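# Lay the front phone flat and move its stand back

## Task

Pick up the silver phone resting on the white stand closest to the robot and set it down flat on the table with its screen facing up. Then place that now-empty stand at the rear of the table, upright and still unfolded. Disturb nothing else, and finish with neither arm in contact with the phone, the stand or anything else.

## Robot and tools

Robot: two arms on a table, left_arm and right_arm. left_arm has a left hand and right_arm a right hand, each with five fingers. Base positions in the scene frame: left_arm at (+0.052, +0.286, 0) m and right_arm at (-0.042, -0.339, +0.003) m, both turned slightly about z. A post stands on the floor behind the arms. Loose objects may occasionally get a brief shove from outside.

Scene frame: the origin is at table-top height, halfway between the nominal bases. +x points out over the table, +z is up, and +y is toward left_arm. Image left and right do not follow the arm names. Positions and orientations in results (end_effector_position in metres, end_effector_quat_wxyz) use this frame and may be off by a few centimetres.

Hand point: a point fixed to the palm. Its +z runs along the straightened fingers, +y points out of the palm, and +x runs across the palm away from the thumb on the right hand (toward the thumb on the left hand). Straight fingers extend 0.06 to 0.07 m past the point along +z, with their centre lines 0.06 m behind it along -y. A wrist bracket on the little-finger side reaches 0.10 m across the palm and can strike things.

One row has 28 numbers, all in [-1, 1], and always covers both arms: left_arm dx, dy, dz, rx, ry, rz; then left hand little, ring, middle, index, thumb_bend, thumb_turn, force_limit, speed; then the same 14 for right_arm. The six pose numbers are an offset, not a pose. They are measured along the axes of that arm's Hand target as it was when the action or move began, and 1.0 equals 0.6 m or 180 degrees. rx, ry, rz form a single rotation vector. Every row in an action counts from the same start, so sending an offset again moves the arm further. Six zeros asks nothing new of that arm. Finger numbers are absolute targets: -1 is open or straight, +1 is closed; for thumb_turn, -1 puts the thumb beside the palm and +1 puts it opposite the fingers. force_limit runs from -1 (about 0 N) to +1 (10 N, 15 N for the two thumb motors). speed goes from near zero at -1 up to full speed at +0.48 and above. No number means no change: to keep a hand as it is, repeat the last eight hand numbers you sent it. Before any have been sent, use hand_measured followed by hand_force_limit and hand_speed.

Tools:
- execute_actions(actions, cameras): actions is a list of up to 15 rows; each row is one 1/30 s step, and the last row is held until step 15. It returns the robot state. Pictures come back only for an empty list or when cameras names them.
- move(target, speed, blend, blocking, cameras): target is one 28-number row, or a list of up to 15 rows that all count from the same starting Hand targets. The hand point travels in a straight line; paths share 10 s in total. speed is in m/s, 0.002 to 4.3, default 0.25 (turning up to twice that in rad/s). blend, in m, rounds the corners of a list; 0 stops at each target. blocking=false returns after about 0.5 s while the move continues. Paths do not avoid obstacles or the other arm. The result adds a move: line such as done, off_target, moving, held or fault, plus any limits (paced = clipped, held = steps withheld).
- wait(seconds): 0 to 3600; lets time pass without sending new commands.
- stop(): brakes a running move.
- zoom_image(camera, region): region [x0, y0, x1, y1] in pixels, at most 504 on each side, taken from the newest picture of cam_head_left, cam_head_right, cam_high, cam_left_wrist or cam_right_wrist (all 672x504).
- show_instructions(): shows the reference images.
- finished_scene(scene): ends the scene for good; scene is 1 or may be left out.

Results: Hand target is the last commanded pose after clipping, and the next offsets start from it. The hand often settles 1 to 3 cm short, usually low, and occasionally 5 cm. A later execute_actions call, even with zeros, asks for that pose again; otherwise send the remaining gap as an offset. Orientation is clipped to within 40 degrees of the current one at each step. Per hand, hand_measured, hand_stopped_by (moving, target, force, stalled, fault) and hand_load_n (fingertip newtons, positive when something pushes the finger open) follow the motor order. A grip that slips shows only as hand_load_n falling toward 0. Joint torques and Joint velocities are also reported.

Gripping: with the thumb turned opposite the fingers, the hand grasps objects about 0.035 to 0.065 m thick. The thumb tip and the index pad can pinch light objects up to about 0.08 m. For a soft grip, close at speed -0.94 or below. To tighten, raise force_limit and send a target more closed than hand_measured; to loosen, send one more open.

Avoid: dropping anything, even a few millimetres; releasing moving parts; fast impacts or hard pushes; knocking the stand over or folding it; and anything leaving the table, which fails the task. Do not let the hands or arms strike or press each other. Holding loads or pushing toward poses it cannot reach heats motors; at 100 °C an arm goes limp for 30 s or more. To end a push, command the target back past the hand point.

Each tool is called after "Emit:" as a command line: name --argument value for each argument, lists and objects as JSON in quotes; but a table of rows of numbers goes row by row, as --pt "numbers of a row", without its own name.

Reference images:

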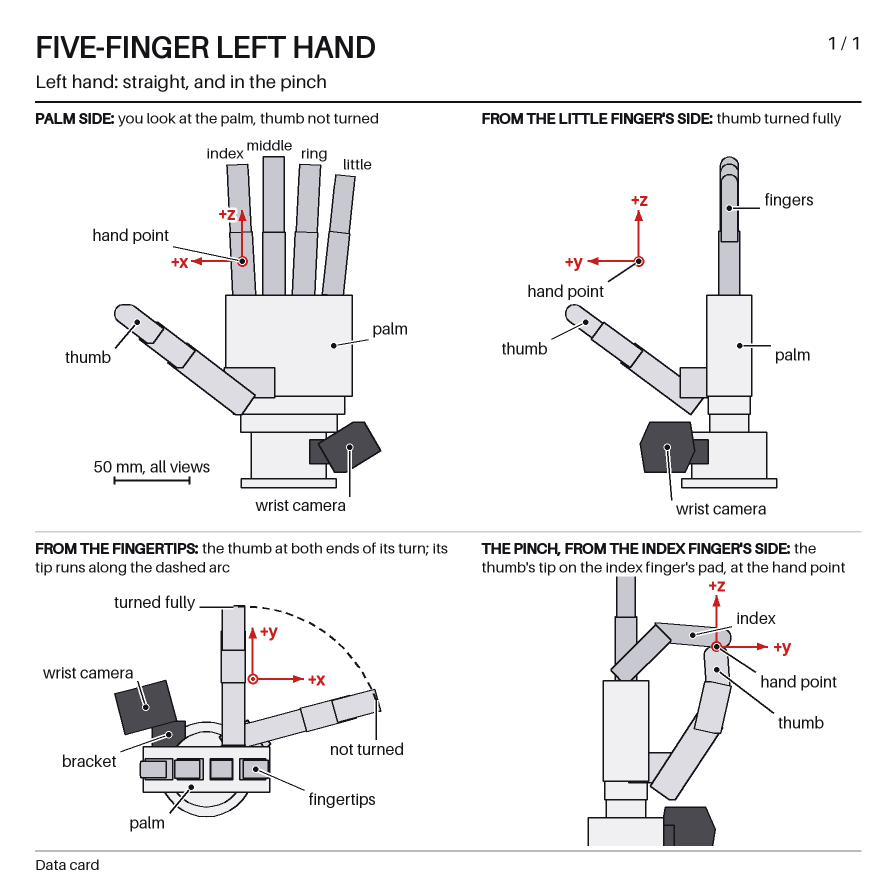

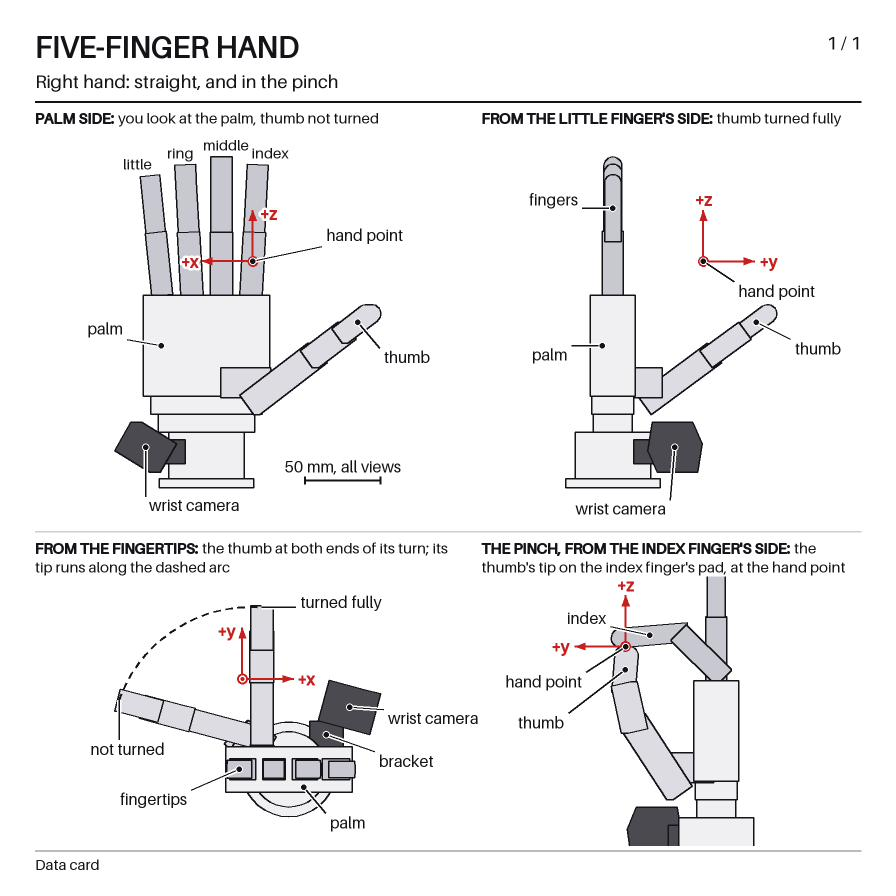

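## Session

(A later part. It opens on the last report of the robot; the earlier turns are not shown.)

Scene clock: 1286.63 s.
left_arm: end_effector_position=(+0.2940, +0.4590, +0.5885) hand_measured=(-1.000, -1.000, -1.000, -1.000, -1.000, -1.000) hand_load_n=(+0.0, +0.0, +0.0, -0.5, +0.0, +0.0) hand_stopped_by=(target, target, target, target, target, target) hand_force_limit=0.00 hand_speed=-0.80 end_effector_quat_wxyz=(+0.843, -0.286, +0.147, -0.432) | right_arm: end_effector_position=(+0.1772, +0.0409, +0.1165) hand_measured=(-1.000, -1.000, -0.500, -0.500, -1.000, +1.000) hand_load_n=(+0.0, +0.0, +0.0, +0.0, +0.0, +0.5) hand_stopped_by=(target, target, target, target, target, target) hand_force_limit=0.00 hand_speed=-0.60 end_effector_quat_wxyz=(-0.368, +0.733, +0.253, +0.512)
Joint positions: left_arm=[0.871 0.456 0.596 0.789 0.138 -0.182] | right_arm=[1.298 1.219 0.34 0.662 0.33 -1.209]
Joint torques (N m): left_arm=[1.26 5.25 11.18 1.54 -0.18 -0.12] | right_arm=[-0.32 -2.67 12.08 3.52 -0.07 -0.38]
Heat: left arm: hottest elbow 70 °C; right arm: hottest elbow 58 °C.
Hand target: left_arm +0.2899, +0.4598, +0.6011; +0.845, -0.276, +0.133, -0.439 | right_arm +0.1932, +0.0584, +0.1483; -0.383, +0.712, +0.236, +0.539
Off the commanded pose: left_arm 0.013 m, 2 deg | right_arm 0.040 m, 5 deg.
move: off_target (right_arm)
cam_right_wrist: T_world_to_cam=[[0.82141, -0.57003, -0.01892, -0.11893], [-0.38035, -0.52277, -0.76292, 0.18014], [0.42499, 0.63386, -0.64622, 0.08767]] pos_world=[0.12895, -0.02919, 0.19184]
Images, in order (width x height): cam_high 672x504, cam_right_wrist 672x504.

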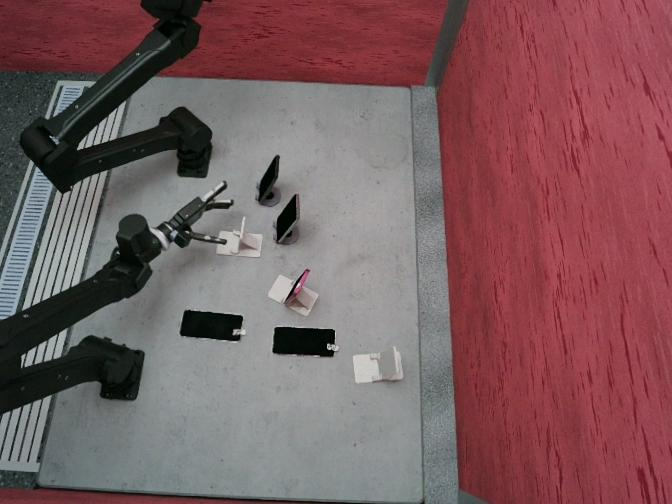

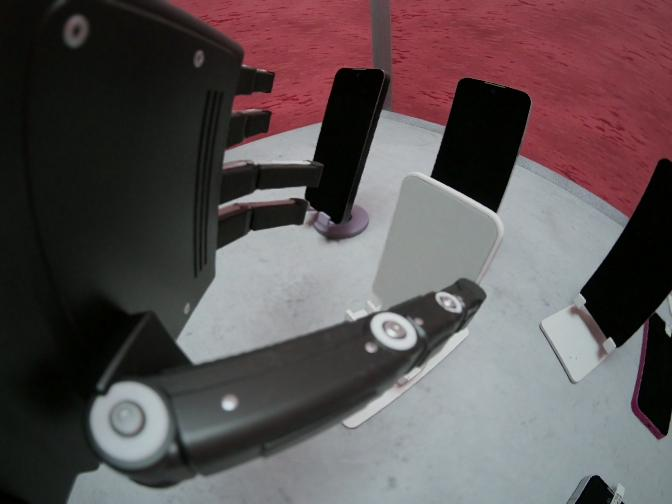

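Emit:
move --target '[0,0,0,0,0,0,-1,-1,-1,-1,-1,-1,0,-0.8,-0.0025,0.0327,0.0213,0,0,0,-1,-1,-0.5,-0.5,-1,1,0.0,-0.6]' --speed 0.05 --cameras '["cam_right_wrist","cam_high"]'

Emit:
zoom_image --camera "cam_right_wrist" --region '[260, 60, 560, 340]'

Emit:
zoom_image --camera "cam_high" --region '[190, 170, 300, 270]'

Scene clock: 1314.77 s.
left_arm: end_effector_position=(+0.2940, +0.4590, +0.5885) hand_measured=(-1.000, -1.000, -1.000, -1.000, -1.000, -1.000) hand_load_n=(+0.0, +0.0, +0.0, +0.0, +0.0, +0.0) hand_stopped_by=(target, target, target, target, target, target) hand_force_limit=0.00 hand_speed=-0.80 end_effector_quat_wxyz=(+0.843, -0.286, +0.147, -0.432) | right_arm: end_effector_position=(+0.1975, +0.0406, +0.1082) hand_measured=(-1.000, -1.000, -0.500, -0.500, -1.000, +1.000) hand_load_n=(-0.5, +0.0, +0.0, +0.0, +0.0, +0.0) hand_stopped_by=(target, target, target, target, target, target) hand_force_limit=0.00 hand_speed=-0.60 end_effector_quat_wxyz=(-0.370, +0.735, +0.251, +0.511)
Joint positions: left_arm=[0.871 0.456 0.596 0.789 0.138 -0.182] | right_arm=[1.226 1.271 0.346 0.711 0.259 -1.218]
Joint torques (N m): left_arm=[1.2 5.42 11.18 1.55 -0.17 -0.12] | right_arm=[-0.44 -2.96 11.67 3.52 -0.08 -0.39]
Heat: left arm: hottest elbow 70 °C; right arm: hottest elbow 59 °C.
Hand target: left_arm +0.2899, +0.4598, +0.6011; +0.845, -0.276, +0.133, -0.439 | right_arm +0.2149, +0.0570, +0.1396; -0.383, +0.712, +0.236, +0.539
Off the commanded pose: left_arm 0.013 m, 2 deg | right_arm 0.039 m, 5 deg.
move: off_target (right_arm)
cam_right_wrist: T_world_to_cam=[[0.82055, -0.57102, -0.02527, -0.13511], [-0.38568, -0.5205, -0.76179, 0.18216], [0.42184, 0.63484, -0.64733, 0.0746]] pos_world=[0.14965, -0.02969, 0.18365]
Images, in order (width x height): cam_high 672x504, cam_right_wrist 672x504.

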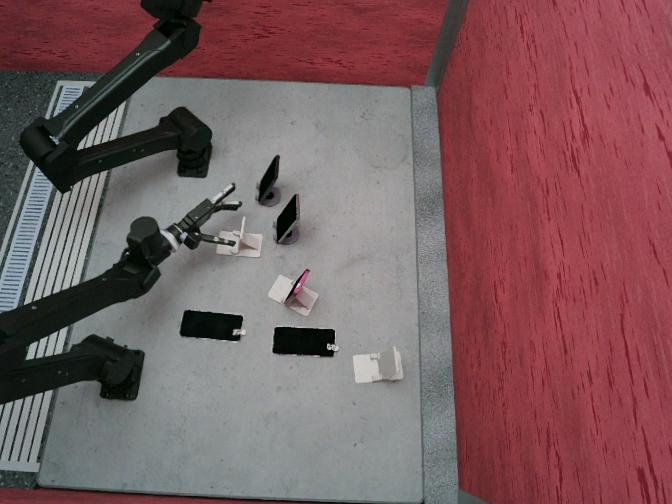

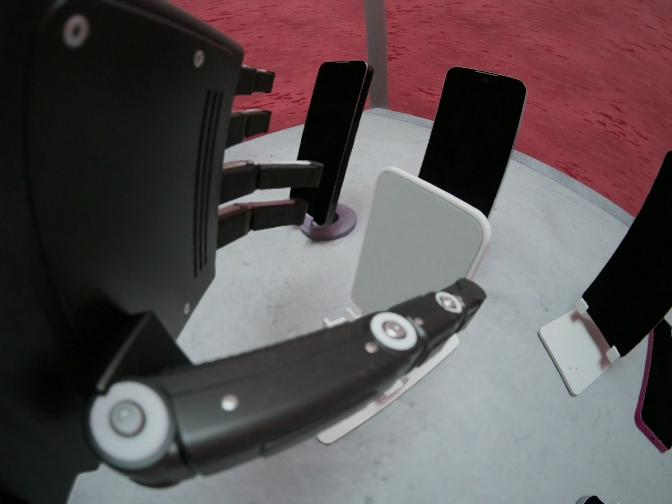

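Scaled by 1.680 from the camera's image (finer frame: 960x720).

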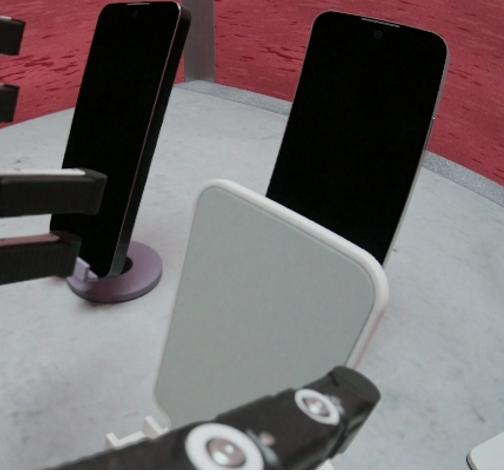

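Scaled by 4.582 from the camera's image (finer frame: 960x720).

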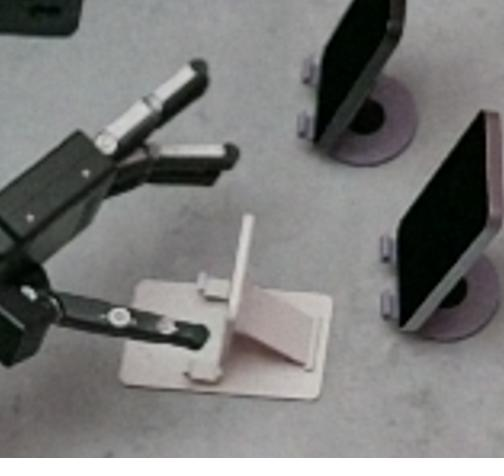

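Emit:
move --target '[0,0,0,0,0,0,-1,-1,-1,-1,-1,-1,0,-0.8,0.0017,0.0247,0.009,0,0,0,-1,-1,-0.5,-0.5,-1,1,0.0,-0.6]' --speed 0.05 --cameras '["cam_right_wrist","cam_high"]'

Emit:
zoom_image --camera "cam_right_wrist" --region '[260, 60, 560, 340]'

Emit:
zoom_image --camera "cam_high" --region '[190, 170, 300, 270]'

Scene clock: 1336.20 s.
left_arm: end_effector_position=(+0.2940, +0.4590, +0.5885) hand_measured=(-1.000, -1.000, -1.000, -1.000, -1.000, -1.000) hand_load_n=(-0.5, +0.0, +0.0, +0.0, +0.0, -0.5) hand_stopped_by=(target, target, target, target, target, target) hand_force_limit=0.00 hand_speed=-0.80 end_effector_quat_wxyz=(+0.843, -0.286, +0.147, -0.432) | right_arm: end_effector_position=(+0.2112, +0.0370, +0.1046) hand_measured=(-1.000, -1.000, -0.500, -0.500, -1.000, +1.000) hand_load_n=(+0.0, +0.0, +0.0, +0.0, +0.0, +0.0) hand_stopped_by=(target, target, target, target, target, target) hand_force_limit=0.00 hand_speed=-0.60 end_effector_quat_wxyz=(-0.371, +0.735, +0.250, +0.510)
Joint positions: left_arm=[0.871 0.456 0.596 0.789 0.138 -0.182] | right_arm=[1.174 1.291 0.346 0.734 0.207 -1.225]
Joint torques (N m): left_arm=[1.26 5.42 11.21 1.55 -0.17 -0.12] | right_arm=[-0.44 -3.14 11.43 3.56 -0.09 -0.38]
Heat: left arm: hottest elbow 71 °C; right arm: hottest elbow 58 °C.
Hand target: left_arm +0.2899, +0.4598, +0.6011; +0.845, -0.276, +0.133, -0.439 | right_arm +0.2295, +0.0525, +0.1355; -0.383, +0.712, +0.236, +0.539
Off the commanded pose: left_arm 0.013 m, 2 deg | right_arm 0.039 m, 5 deg.
move: off_target (right_arm)
cam_right_wrist: T_world_to_cam=[[0.82074, -0.57056, -0.02915, -0.14817], [-0.38765, -0.51869, -0.76203, 0.18327], [0.41967, 0.63673, -0.64688, 0.06912]] pos_world=[0.16365, -0.03349, 0.18005]
Images, in order (width x height): cam_high 672x504, cam_right_wrist 672x504.

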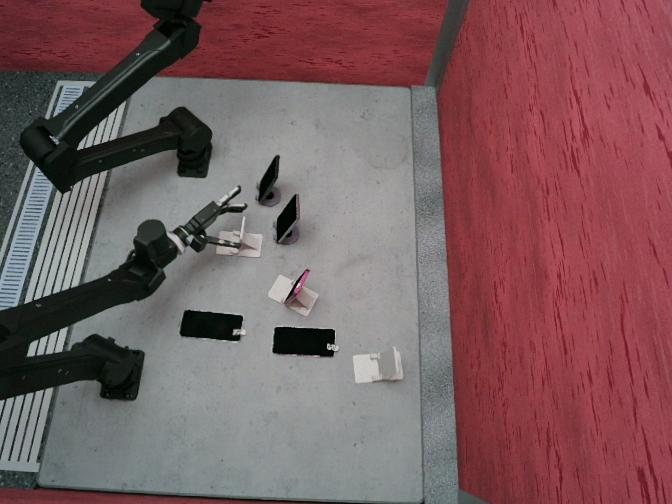

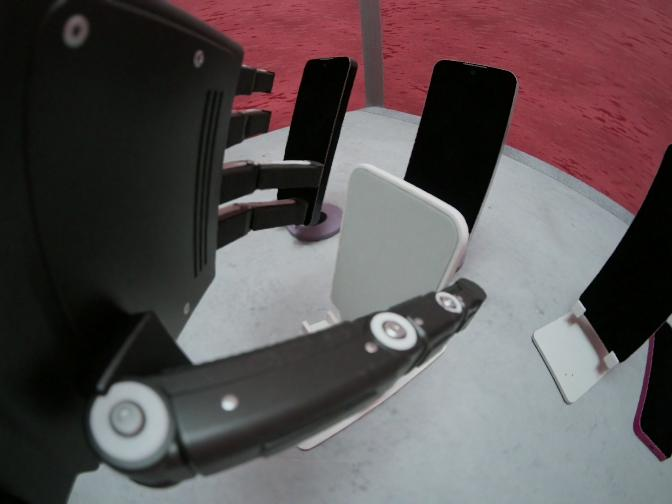

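Scaled by 1.680 from the camera's image (finer frame: 960x720).

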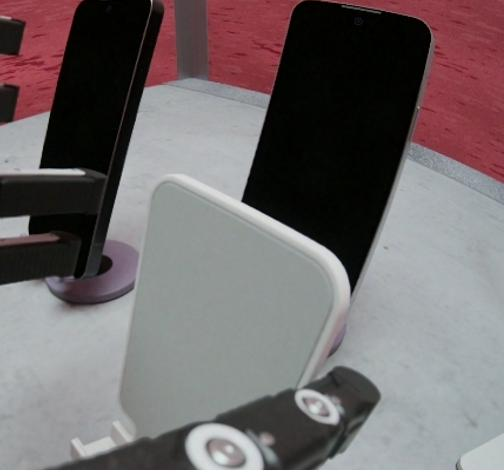

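Scaled by 4.582 from the camera's image (finer frame: 960x720).

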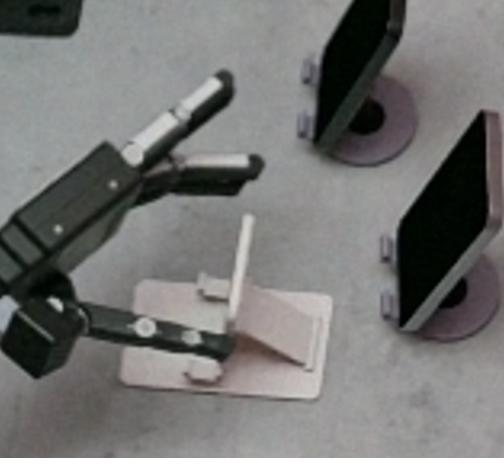

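Emit:
move --target '[0,0,0,0,0,0,-1,-1,-1,-1,-1,-1,0,-0.8,-0.0005,0.0062,0.0082,0,0,0,-1,-1,-0.5,-0.5,-1,1,0.0,-0.6]' --speed 0.05

Emit:
execute_actions --actions '[[[0,0,0,0,0,0,-1,-1,-1,-1,-1,-1,0,-0.8,0,0,0,0,0,0,-1,-1,0.2,0.2,-1,1,-0.5,-0.92]]]'

Emit:
wait --seconds 2 --cameras '["cam_right_wrist","cam_high"]'

Emit:
zoom_image --camera "cam_right_wrist" --region '[200, 60, 500, 340]'

Emit:
zoom_image --camera "cam_high" --region '[190, 170, 300, 270]'

Scene clock: 1348.20 s.
left_arm: end_effector_position=(+0.2940, +0.4590, +0.5885) hand_measured=(-1.000, -1.000, -1.000, -1.000, -1.000, -1.000) hand_load_n=(+0.0, +0.0, +0.0, +0.0, +0.0, +0.0) hand_stopped_by=(target, target, target, target, target, target) hand_force_limit=0.00 hand_speed=-0.80 end_effector_quat_wxyz=(+0.843, -0.286, +0.147, -0.432) | right_arm: end_effector_position=(+0.2161, +0.0388, +0.1021) hand_measured=(-1.000, -1.000, -0.500, -0.500, -1.000, +1.000) hand_load_n=(+0.0, +0.0, +0.0, +0.0, +0.0, +0.0) hand_stopped_by=(target, target, target, target, target, target) hand_force_limit=0.00 hand_speed=-0.60 end_effector_quat_wxyz=(-0.371, +0.736, +0.250, +0.509)
Joint positions: left_arm=[0.871 0.456 0.596 0.789 0.138 -0.182] | right_arm=[1.16 1.311 0.354 0.745 0.193 -1.227]
Joint torques (N m): left_arm=[1.2 5.36 11.22 1.57 -0.18 -0.12] | right_arm=[-0.44 -3.31 11.36 3.55 -0.09 -0.39]
Heat: left arm: hottest elbow 71 °C; right arm: hottest elbow 58 °C.
Hand target: left_arm +0.2899, +0.4598, +0.6011; +0.845, -0.276, +0.133, -0.439 | right_arm +0.2351, +0.0542, +0.1335; -0.383, +0.712, +0.236, +0.539
Off the commanded pose: left_arm 0.013 m, 2 deg | right_arm 0.040 m, 5 deg.
move: off_target (right_arm)

Scene clock: 1350.50 s.
left_arm: end_effector_position=(+0.2940, +0.4590, +0.5885) hand_measured=(-1.000, -1.000, -1.000, -1.000, -1.000, -1.000) hand_load_n=(+0.0, +0.0, +0.0, +0.0, +0.5, +0.0) hand_stopped_by=(target, target, target, target, target, target) hand_force_limit=0.00 hand_speed=-0.80 end_effector_quat_wxyz=(+0.843, -0.286, +0.147, -0.432) | right_arm: end_effector_position=(+0.2160, +0.0392, +0.1024) hand_measured=(-1.000, -1.000, -0.076, -0.068, -1.000, +1.000) hand_load_n=(+0.0, +0.0, +2.5, +3.5, +1.0, -0.5) hand_stopped_by=(target, target, force, force, target, target) hand_force_limit=-0.50 hand_speed=-0.92 end_effector_quat_wxyz=(-0.372, +0.735, +0.250, +0.509)
Joint positions: left_arm=[0.871 0.456 0.596 0.789 0.138 -0.182] | right_arm=[1.16 1.311 0.354 0.746 0.192 -1.227]
Joint torques (N m): left_arm=[1.2 5.3 11.21 1.55 -0.17 -0.12] | right_arm=[-0.56 -3.31 11.32 3.47 -0.07 -0.39]
Heat: left arm: hottest elbow 71 °C; right arm: hottest elbow 57 °C.
Hand target: left_arm +0.2899, +0.4598, +0.6011; +0.845, -0.276, +0.133, -0.439 | right_arm +0.2351, +0.0542, +0.1335; -0.383, +0.712, +0.236, +0.539
Off the commanded pose: left_arm 0.013 m, 2 deg | right_arm 0.040 m, 5 deg.
Step readings (end_effector_position of left_arm | right_arm):
0: (+0.2940, +0.4590, +0.5885) | (+0.2161, +0.0388, +0.1021)
1: (+0.2940, +0.4590, +0.5885) | (+0.2161, +0.0388, +0.1021)
2: (+0.2940, +0.4590, +0.5885) | (+0.2161, +0.0388, +0.1021)
4: (+0.2940, +0.4590, +0.5885) | (+0.2161, +0.0388, +0.1021)
8: (+0.2940, +0.4590, +0.5885) | (+0.2161, +0.0388, +0.1021)
15: (+0.2940, +0.4590, +0.5885) | (+0.2161, +0.0388, +0.1021)

Scene clock: 1352.50 s.
left_arm: end_effector_position=(+0.2940, +0.4590, +0.5885) hand_measured=(-1.000, -1.000, -1.000, -1.000, -1.000, -1.000) hand_load_n=(-0.5, +0.0, +0.0, +0.0, +0.0, +0.0) hand_stopped_by=(target, target, target, target, target, target) hand_force_limit=0.00 hand_speed=-0.80 end_effector_quat_wxyz=(+0.843, -0.286, +0.147, -0.432) | right_arm: end_effector_position=(+0.2160, +0.0392, +0.1024) hand_measured=(-1.000, -1.000, -0.076, -0.068, -1.000, +1.000) hand_load_n=(+0.0, +0.0, +3.0, +3.0, +1.0, -0.5) hand_stopped_by=(target, target, force, force, target, target) hand_force_limit=-0.50 hand_speed=-0.92 end_effector_quat_wxyz=(-0.372, +0.735, +0.250, +0.509)
Joint positions: left_arm=[0.871 0.456 0.596 0.789 0.138 -0.182] | right_arm=[1.16 1.311 0.354 0.746 0.192 -1.227]
Joint torques (N m): left_arm=[1.32 5.42 11.18 1.55 -0.18 -0.12] | right_arm=[-0.56 -3.43 11.34 3.49 -0.07 -0.39]
Heat: left arm: hottest elbow 71 °C; right arm: hottest elbow 57 °C.
Hand target: left_arm +0.2899, +0.4598, +0.6011; +0.845, -0.276, +0.133, -0.439 | right_arm +0.2351, +0.0542, +0.1335; -0.383, +0.712, +0.236, +0.539
Off the commanded pose: left_arm 0.013 m, 2 deg | right_arm 0.040 m, 5 deg.
wait: 2.00 s; at rest by 0.17 s
cam_right_wrist: T_world_to_cam=[[0.82156, -0.56929, -0.0308, -0.15086], [-0.38818, -0.519, -0.76155, 0.18458], [0.41756, 0.63761, -0.64737, 0.06477]] pos_world=[0.16855, -0.03139, 0.17785]
Images, in order (width x height): cam_high 672x504, cam_right_wrist 672x504.

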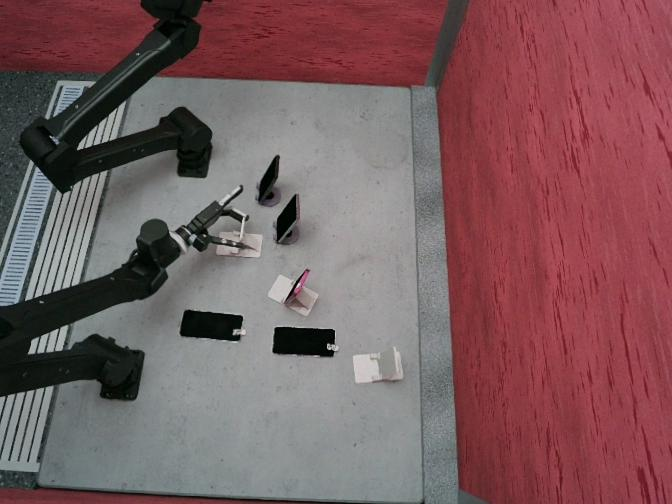

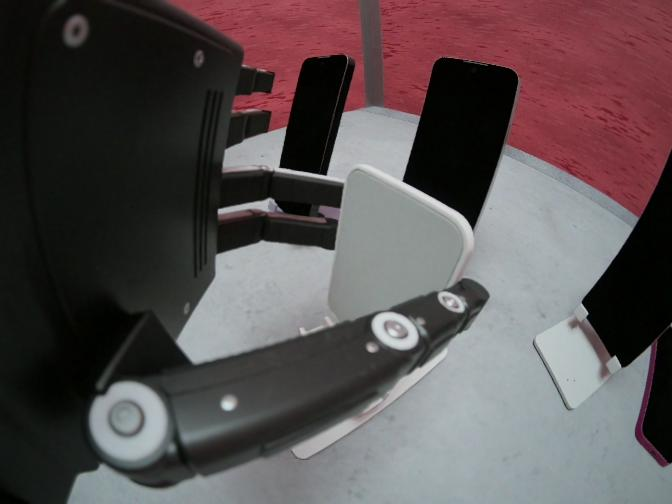

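Scaled by 1.680 from the camera's image (finer frame: 960x720).

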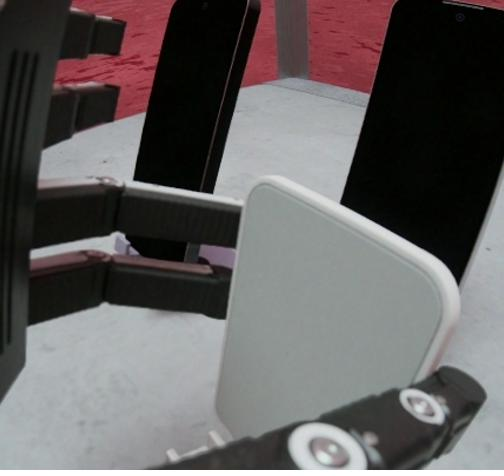

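Scaled by 4.582 from the camera's image (finer frame: 960x720).

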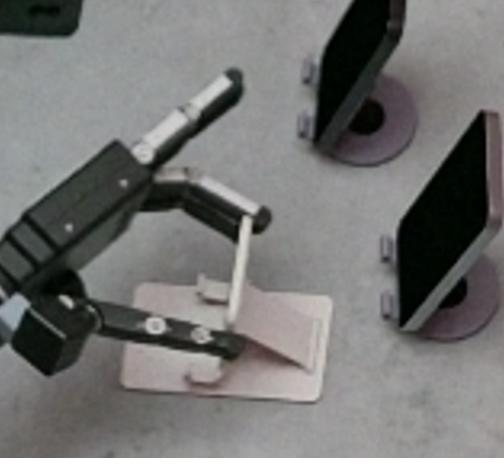

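Emit:
execute_actions --actions '[[[0,0,0,0,0,0,-1,-1,-1,-1,-1,-1,0,-0.8,0,0,0,0,0,0,-1,-1,0.21,0.21,-1,1,0.15,-0.92]]]'

Emit:
move --target '[0,0,0,0,0,0,-1,-1,-1,-1,-1,-1,0,-0.8,0.0790,-0.0243,-0.0104,0,0,0,-1,-1,0.21,0.21,-1,1,0.15,-0.92]' --speed 0.06 --cameras '["cam_right_wrist","cam_high","cam_head_left"]'

Emit:
zoom_image --camera "cam_high" --region '[190, 170, 300, 270]'

Emit:
zoom_image --camera "cam_right_wrist" --region '[200, 120, 560, 480]'

Scene clock: 1369.60 s.
left_arm: end_effector_position=(+0.2940, +0.4590, +0.5885) hand_measured=(-1.000, -1.000, -1.000, -1.000, -1.000, -1.000) hand_load_n=(-0.5, +0.0, +0.0, +0.0, +0.0, +0.0) hand_stopped_by=(target, target, target, target, target, target) hand_force_limit=0.00 hand_speed=-0.80 end_effector_quat_wxyz=(+0.843, -0.286, +0.147, -0.432) | right_arm: end_effector_position=(+0.2160, +0.0392, +0.1024) hand_measured=(-1.000, -1.000, -0.064, -0.056, -1.000, +1.000) hand_load_n=(+0.0, +0.0, +6.0, +6.5, +2.0, +0.0) hand_stopped_by=(target, target, force, force, target, target) hand_force_limit=0.15 hand_speed=-0.92 end_effector_quat_wxyz=(-0.372, +0.735, +0.250, +0.509)
Joint positions: left_arm=[0.871 0.456 0.596 0.789 0.138 -0.182] | right_arm=[1.16 1.311 0.354 0.746 0.192 -1.227]
Joint torques (N m): left_arm=[1.26 5.36 11.18 1.55 -0.16 -0.11] | right_arm=[-0.5 -3.43 11.34 3.51 -0.07 -0.39]
Heat: left arm: hottest elbow 71 °C; right arm: hottest elbow 55 °C.
Hand target: left_arm +0.2899, +0.4598, +0.6011; +0.845, -0.276, +0.133, -0.439 | right_arm +0.2351, +0.0542, +0.1335; -0.383, +0.712, +0.236, +0.539
Off the commanded pose: left_arm 0.013 m, 2 deg | right_arm 0.040 m, 5 deg.
Step readings (end_effector_position of left_arm | right_arm):
0: (+0.2940, +0.4590, +0.5885) | (+0.2160, +0.0392, +0.1024)
1: (+0.2940, +0.4590, +0.5885) | (+0.2160, +0.0392, +0.1024)
2: (+0.2940, +0.4590, +0.5885) | (+0.2160, +0.0392, +0.1024)
4: (+0.2940, +0.4590, +0.5885) | (+0.2160, +0.0392, +0.1024)
8: (+0.2940, +0.4590, +0.5885) | (+0.2160, +0.0392, +0.1024)
15: (+0.2940, +0.4590, +0.5885) | (+0.2160, +0.0392, +0.1024)

Scene clock: 1371.10 s.
left_arm: end_effector_position=(+0.2940, +0.4590, +0.5885) hand_measured=(-1.000, -1.000, -1.000, -1.000, -1.000, -1.000) hand_load_n=(+0.0, +0.0, +0.0, +0.0, +0.0, +0.0) hand_stopped_by=(target, target, target, target, target, target) hand_force_limit=0.00 hand_speed=-0.80 end_effector_quat_wxyz=(+0.843, -0.286, +0.147, -0.432) | right_arm: end_effector_position=(+0.2173, +0.0421, +0.1438) hand_measured=(-1.000, -1.000, -0.064, -0.056, -1.000, +1.000) hand_load_n=(+0.0, +0.0, +5.5, +6.5, +2.0, -1.0) hand_stopped_by=(target, target, force, force, target, target) hand_force_limit=0.15 hand_speed=-0.92 end_effector_quat_wxyz=(-0.374, +0.733, +0.249, +0.511)
Joint positions: left_arm=[0.871 0.456 0.596 0.789 0.138 -0.182] | right_arm=[1.16 1.172 0.406 0.562 0.192 -1.227]
Joint torques (N m): left_arm=[1.26 5.3 11.18 1.55 -0.17 -0.13] | right_arm=[-0.56 -4.48 13.5 1.83 -0.06 -0.38]
Heat: left arm: hottest elbow 71 °C; right arm: hottest elbow 55 °C.
Hand target: left_arm +0.2899, +0.4598, +0.6011; +0.845, -0.276, +0.133, -0.439 | right_arm +0.2351, +0.0543, +0.1835; -0.383, +0.712, +0.236, +0.539
Off the commanded pose: left_arm 0.013 m, 2 deg | right_arm 0.045 m, 4 deg.
move: off_target (right_arm)
cam_right_wrist: T_world_to_cam=[[0.8216, -0.56915, -0.0322, -0.14885], [-0.38583, -0.5136, -0.76639, 0.21806], [0.41966, 0.64209, -0.64157, 0.08763]] pos_world=[0.16965, -0.02899, 0.21855]
Images, in order (width x height): cam_head_left 672x504, cam_high 672x504, cam_right_wrist 672x504.

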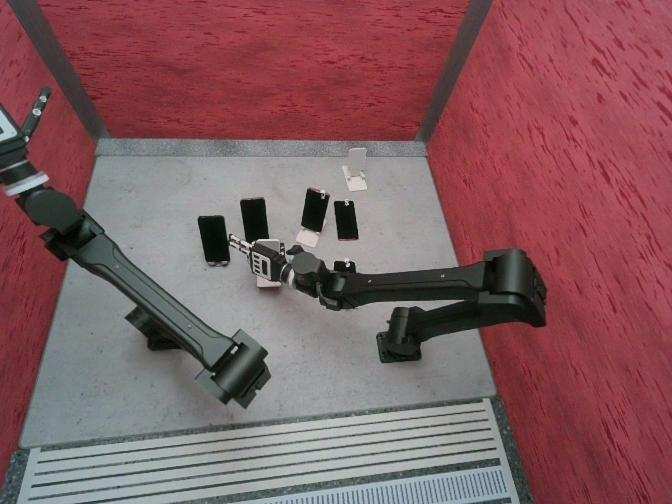

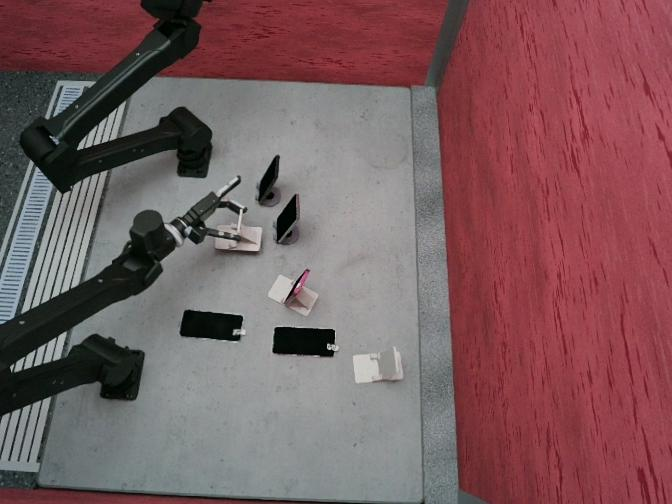

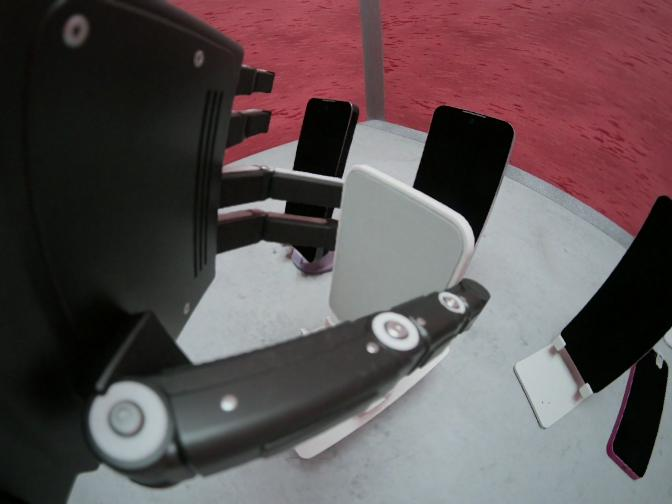

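Scaled by 4.582 from the camera's image (finer frame: 960x720).

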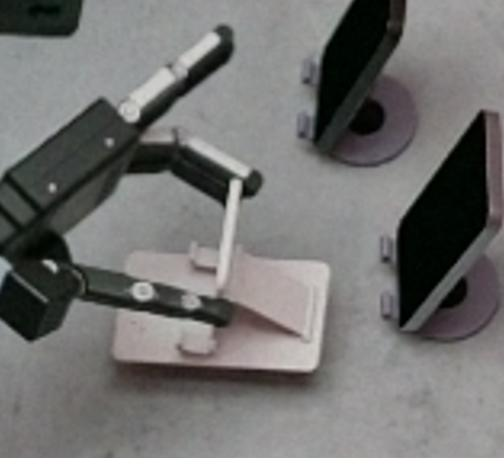

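Scaled by 1.400 from the camera's image (finer frame: 960x720).

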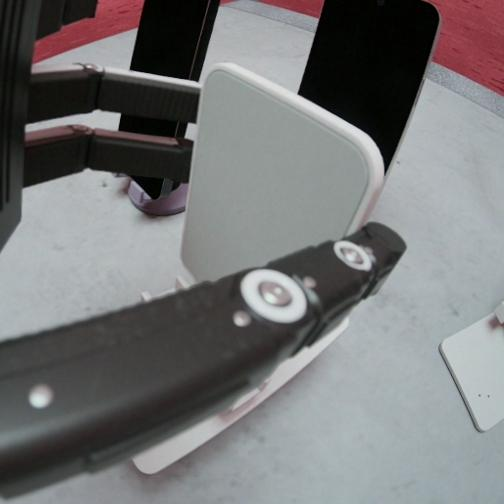

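Emit:
move --target '[0,0,0,0,0,0,-1,-1,-1,-1,-1,-1,0,-0.8,0.3138,-0.1062,-0.0572,0,0,0,-1,-1,0.21,0.21,-1,1,0.15,-0.92]' --speed 0.12 --cameras '["cam_right_wrist","cam_high","cam_head_left"]'

Scene clock: 1413.63 s.
left_arm: end_effector_position=(+0.2940, +0.4590, +0.5885) hand_measured=(-1.000, -1.000, -1.000, -1.000, -1.000, -1.000) hand_load_n=(+0.0, +0.0, +0.0, -0.5, +0.0, +0.0) hand_stopped_by=(target, target, target, target, target, target) hand_force_limit=0.00 hand_speed=-0.80 end_effector_quat_wxyz=(+0.843, -0.286, +0.147, -0.432) | right_arm: end_effector_position=(+0.2223, +0.0467, +0.3342) hand_measured=(-1.000, -1.000, -0.064, -0.056, -1.000, +1.000) hand_load_n=(+0.0, +0.0, +5.5, +7.0, +2.0, -0.5) hand_stopped_by=(target, target, force, force, target, target) hand_force_limit=0.15 hand_speed=-0.92 end_effector_quat_wxyz=(-0.367, +0.736, +0.245, +0.513)
Joint positions: left_arm=[0.871 0.456 0.596 0.789 0.138 -0.182] | right_arm=[1.16 0.903 0.807 -0.114 0.207 -1.227]
Joint torques (N m): left_arm=[1.2 5.36 11.18 1.57 -0.18 -0.12] | right_arm=[1.32 -3.19 16.85 1.8 0.25 -0.34]
Heat: left arm: hottest elbow 71 °C; right arm: hottest elbow 59 °C.
Hand target: left_arm +0.2899, +0.4598, +0.6011; +0.845, -0.276, +0.133, -0.439 | right_arm +0.2252, +0.0503, +0.3850; -0.383, +0.712, +0.236, +0.539
Off the commanded pose: left_arm 0.013 m, 2 deg | right_arm 0.051 m, 5 deg.
move: off_target (right_arm)
cam_right_wrist: T_world_to_cam=[[0.81297, -0.58164, -0.02766, -0.14327], [-0.39373, -0.51408, -0.76204, 0.3686], [0.42901, 0.63041, -0.64694, 0.205]] pos_world=[0.17366, -0.02308, 0.40955]
Images, in order (width x height): cam_head_left 672x504, cam_high 672x504, cam_right_wrist 672x504.

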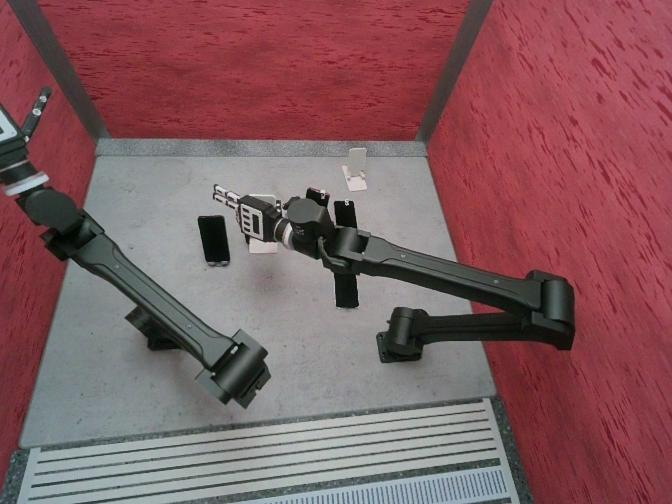

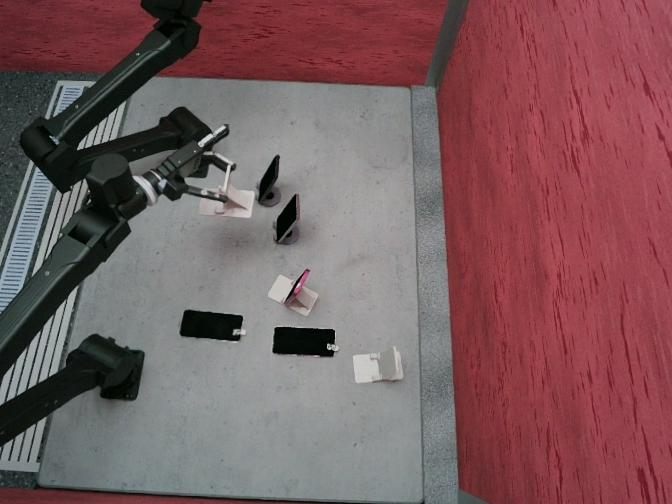

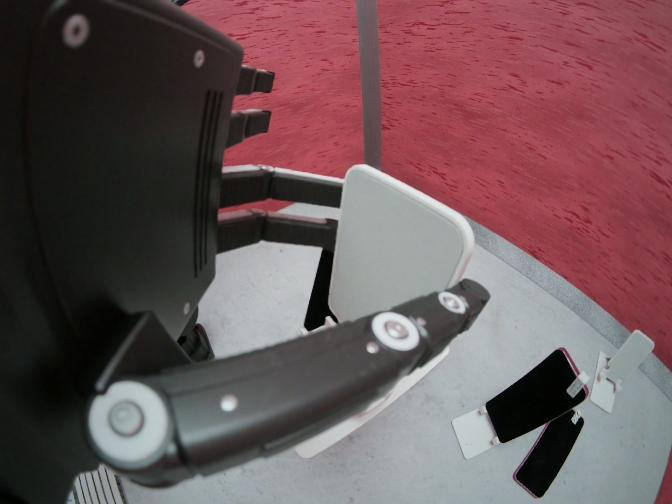

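Emit:
move --target '[0,0,0,0,0,0,-1,-1,-1,-1,-1,-1,0,-0.8,0.1246,0.2934,0.0614,0,0,0,-1,-1,0.21,0.21,-1,1,0.15,-0.92]' --speed 0.12 --cameras '["cam_right_wrist","cam_high","cam_head_left"]'

Scene clock: 1426.60 s.
left_arm: end_effector_position=(+0.2940, +0.4590, +0.5885) hand_measured=(-1.000, -1.000, -1.000, -1.000, -1.000, -1.000) hand_load_n=(+0.0, +0.0, +0.0, +0.0, +0.0, +0.0) hand_stopped_by=(target, target, target, target, target, target) hand_force_limit=0.00 hand_speed=-0.80 end_effector_quat_wxyz=(+0.843, -0.286, +0.147, -0.432) | right_arm: end_effector_position=(+0.3904, -0.0372, +0.3431) hand_measured=(-1.000, -1.000, -0.064, -0.056, -1.000, +1.000) hand_load_n=(+0.0, +0.0, +5.0, +6.5, +2.5, -0.5) hand_stopped_by=(target, target, force, force, target, target) hand_force_limit=0.15 hand_speed=-0.92 end_effector_quat_wxyz=(-0.377, +0.747, +0.222, +0.500)
Joint positions: left_arm=[0.871 0.456 0.596 0.789 0.138 -0.182] | right_arm=[0.575 1.049 0.932 -0.116 -0.356 -1.296]
Joint torques (N m): left_arm=[1.26 5.36 11.17 1.58 -0.17 -0.12] | right_arm=[-0.26 -3.9 17.39 2.69 -0.2 -0.44]
Heat: left arm: hottest elbow 71 °C; right arm: hottest elbow 59 °C.
Hand target: left_arm +0.2899, +0.4598, +0.6011; +0.845, -0.276, +0.133, -0.439 | right_arm +0.4017, -0.0306, +0.4000; -0.383, +0.712, +0.236, +0.539
Off the commanded pose: left_arm 0.013 m, 2 deg | right_arm 0.058 m, 6 deg.
move: off_target (right_arm)
cam_right_wrist: T_world_to_cam=[[0.79832, -0.5964, -0.08358, -0.30409], [-0.44297, -0.4875, -0.75241, 0.41539], [0.40799, 0.63768, -0.65337, 0.20229]] pos_world=[0.34424, -0.10786, 0.41929]
Images, in order (width x height): cam_head_left 672x504, cam_high 672x504, cam_right_wrist 672x504.

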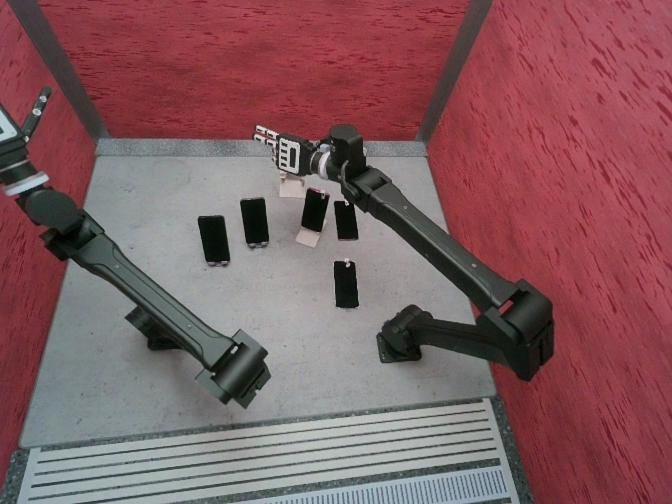

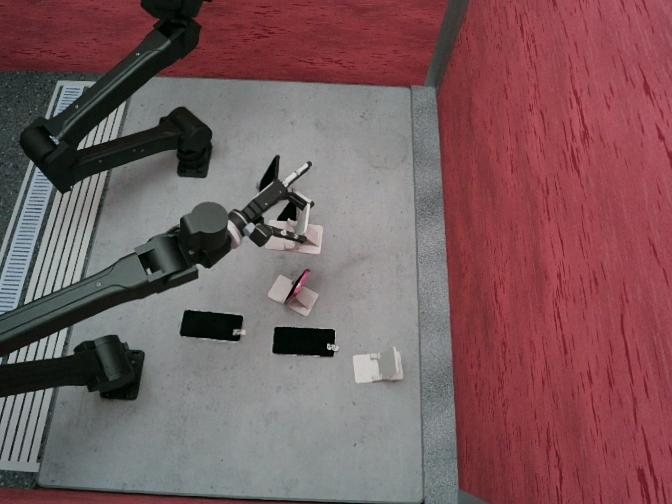

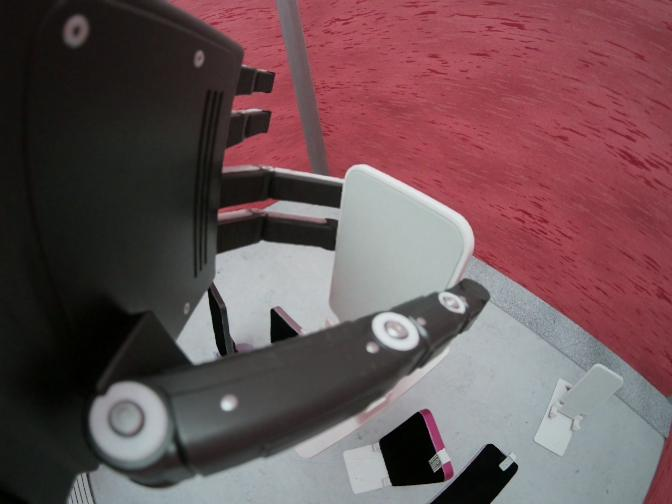

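Emit:
move --target '[0,0,0,0,0,0,-1,-1,-1,-1,-1,-1,0,-0.8,0.1208,0.3053,0.0722,0.01,0.001,-0.0182,-1,-1,0.21,0.21,-1,1,0.15,-0.92]' --speed 0.12 --cameras '["cam_right_wrist","cam_high","cam_head_left"]'

Scene clock: 1452.33 s.
left_arm: end_effector_position=(+0.2940, +0.4590, +0.5885) hand_measured=(-1.000, -1.000, -1.000, -1.000, -1.000, -1.000) hand_load_n=(+0.0, -0.5, +0.0, +0.0, +0.0, +0.0) hand_stopped_by=(target, target, target, target, target, target) hand_force_limit=0.00 hand_speed=-0.80 end_effector_quat_wxyz=(+0.843, -0.286, +0.147, -0.432) | right_arm: end_effector_position=(+0.5701, -0.1097, +0.3507) hand_measured=(-1.000, -1.000, -0.064, -0.056, -1.000, +1.000) hand_load_n=(+0.0, +0.0, +5.5, +6.5, +2.0, -1.0) hand_stopped_by=(target, target, force, force, target, target) hand_force_limit=0.15 hand_speed=-0.92 end_effector_quat_wxyz=(-0.389, +0.736, +0.240, +0.499)
Joint positions: left_arm=[0.871 0.456 0.596 0.789 0.138 -0.182] | right_arm=[0.226 1.429 1.271 -0.113 -0.738 -1.408]
Joint torques (N m): left_arm=[1.38 5.25 11.17 1.51 -0.17 -0.12] | right_arm=[-0.26 -8.59 16.99 3.22 -0.31 -0.43]
Heat: left arm: hottest elbow 71 °C; right arm: hottest elbow 66 °C.
Hand target: left_arm +0.2899, +0.4598, +0.6011; +0.845, -0.276, +0.133, -0.439 | right_arm +0.5867, -0.1104, +0.4099; -0.379, +0.698, +0.264, +0.547
Off the commanded pose: left_arm 0.013 m, 2 deg | right_arm 0.061 m, 8 deg.
move: off_target (right_arm)
cam_right_wrist: T_world_to_cam=[[0.82506, -0.56015, -0.07425, -0.50472], [-0.40752, -0.49885, -0.7649, 0.44829], [0.39142, 0.66135, -0.63985, 0.18748]] pos_world=[0.52573, -0.18308, 0.42538]
Images, in order (width x height): cam_head_left 672x504, cam_high 672x504, cam_right_wrist 672x504.

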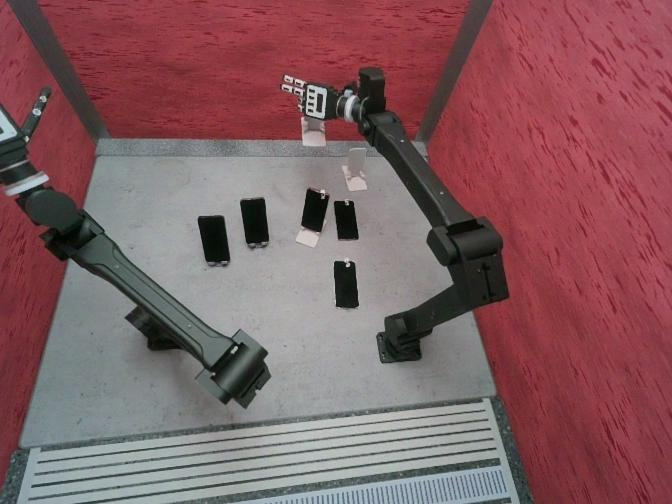

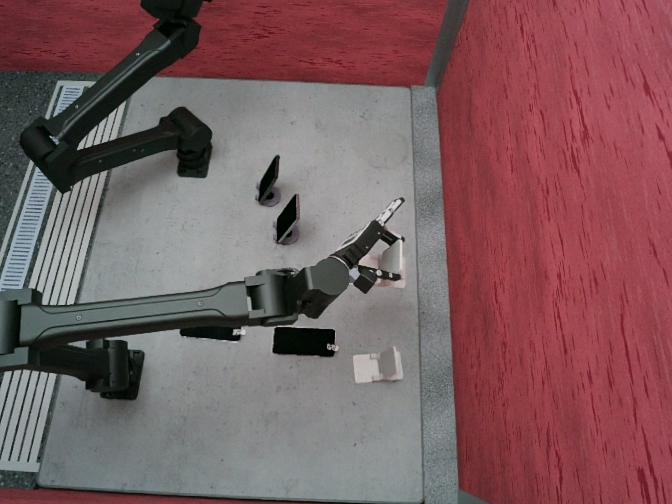

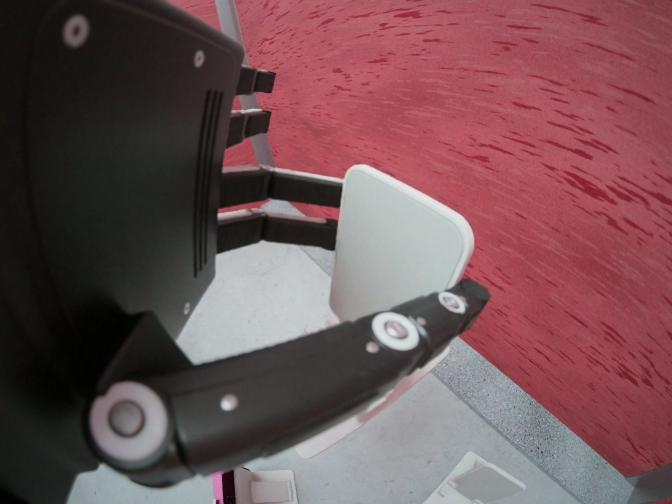

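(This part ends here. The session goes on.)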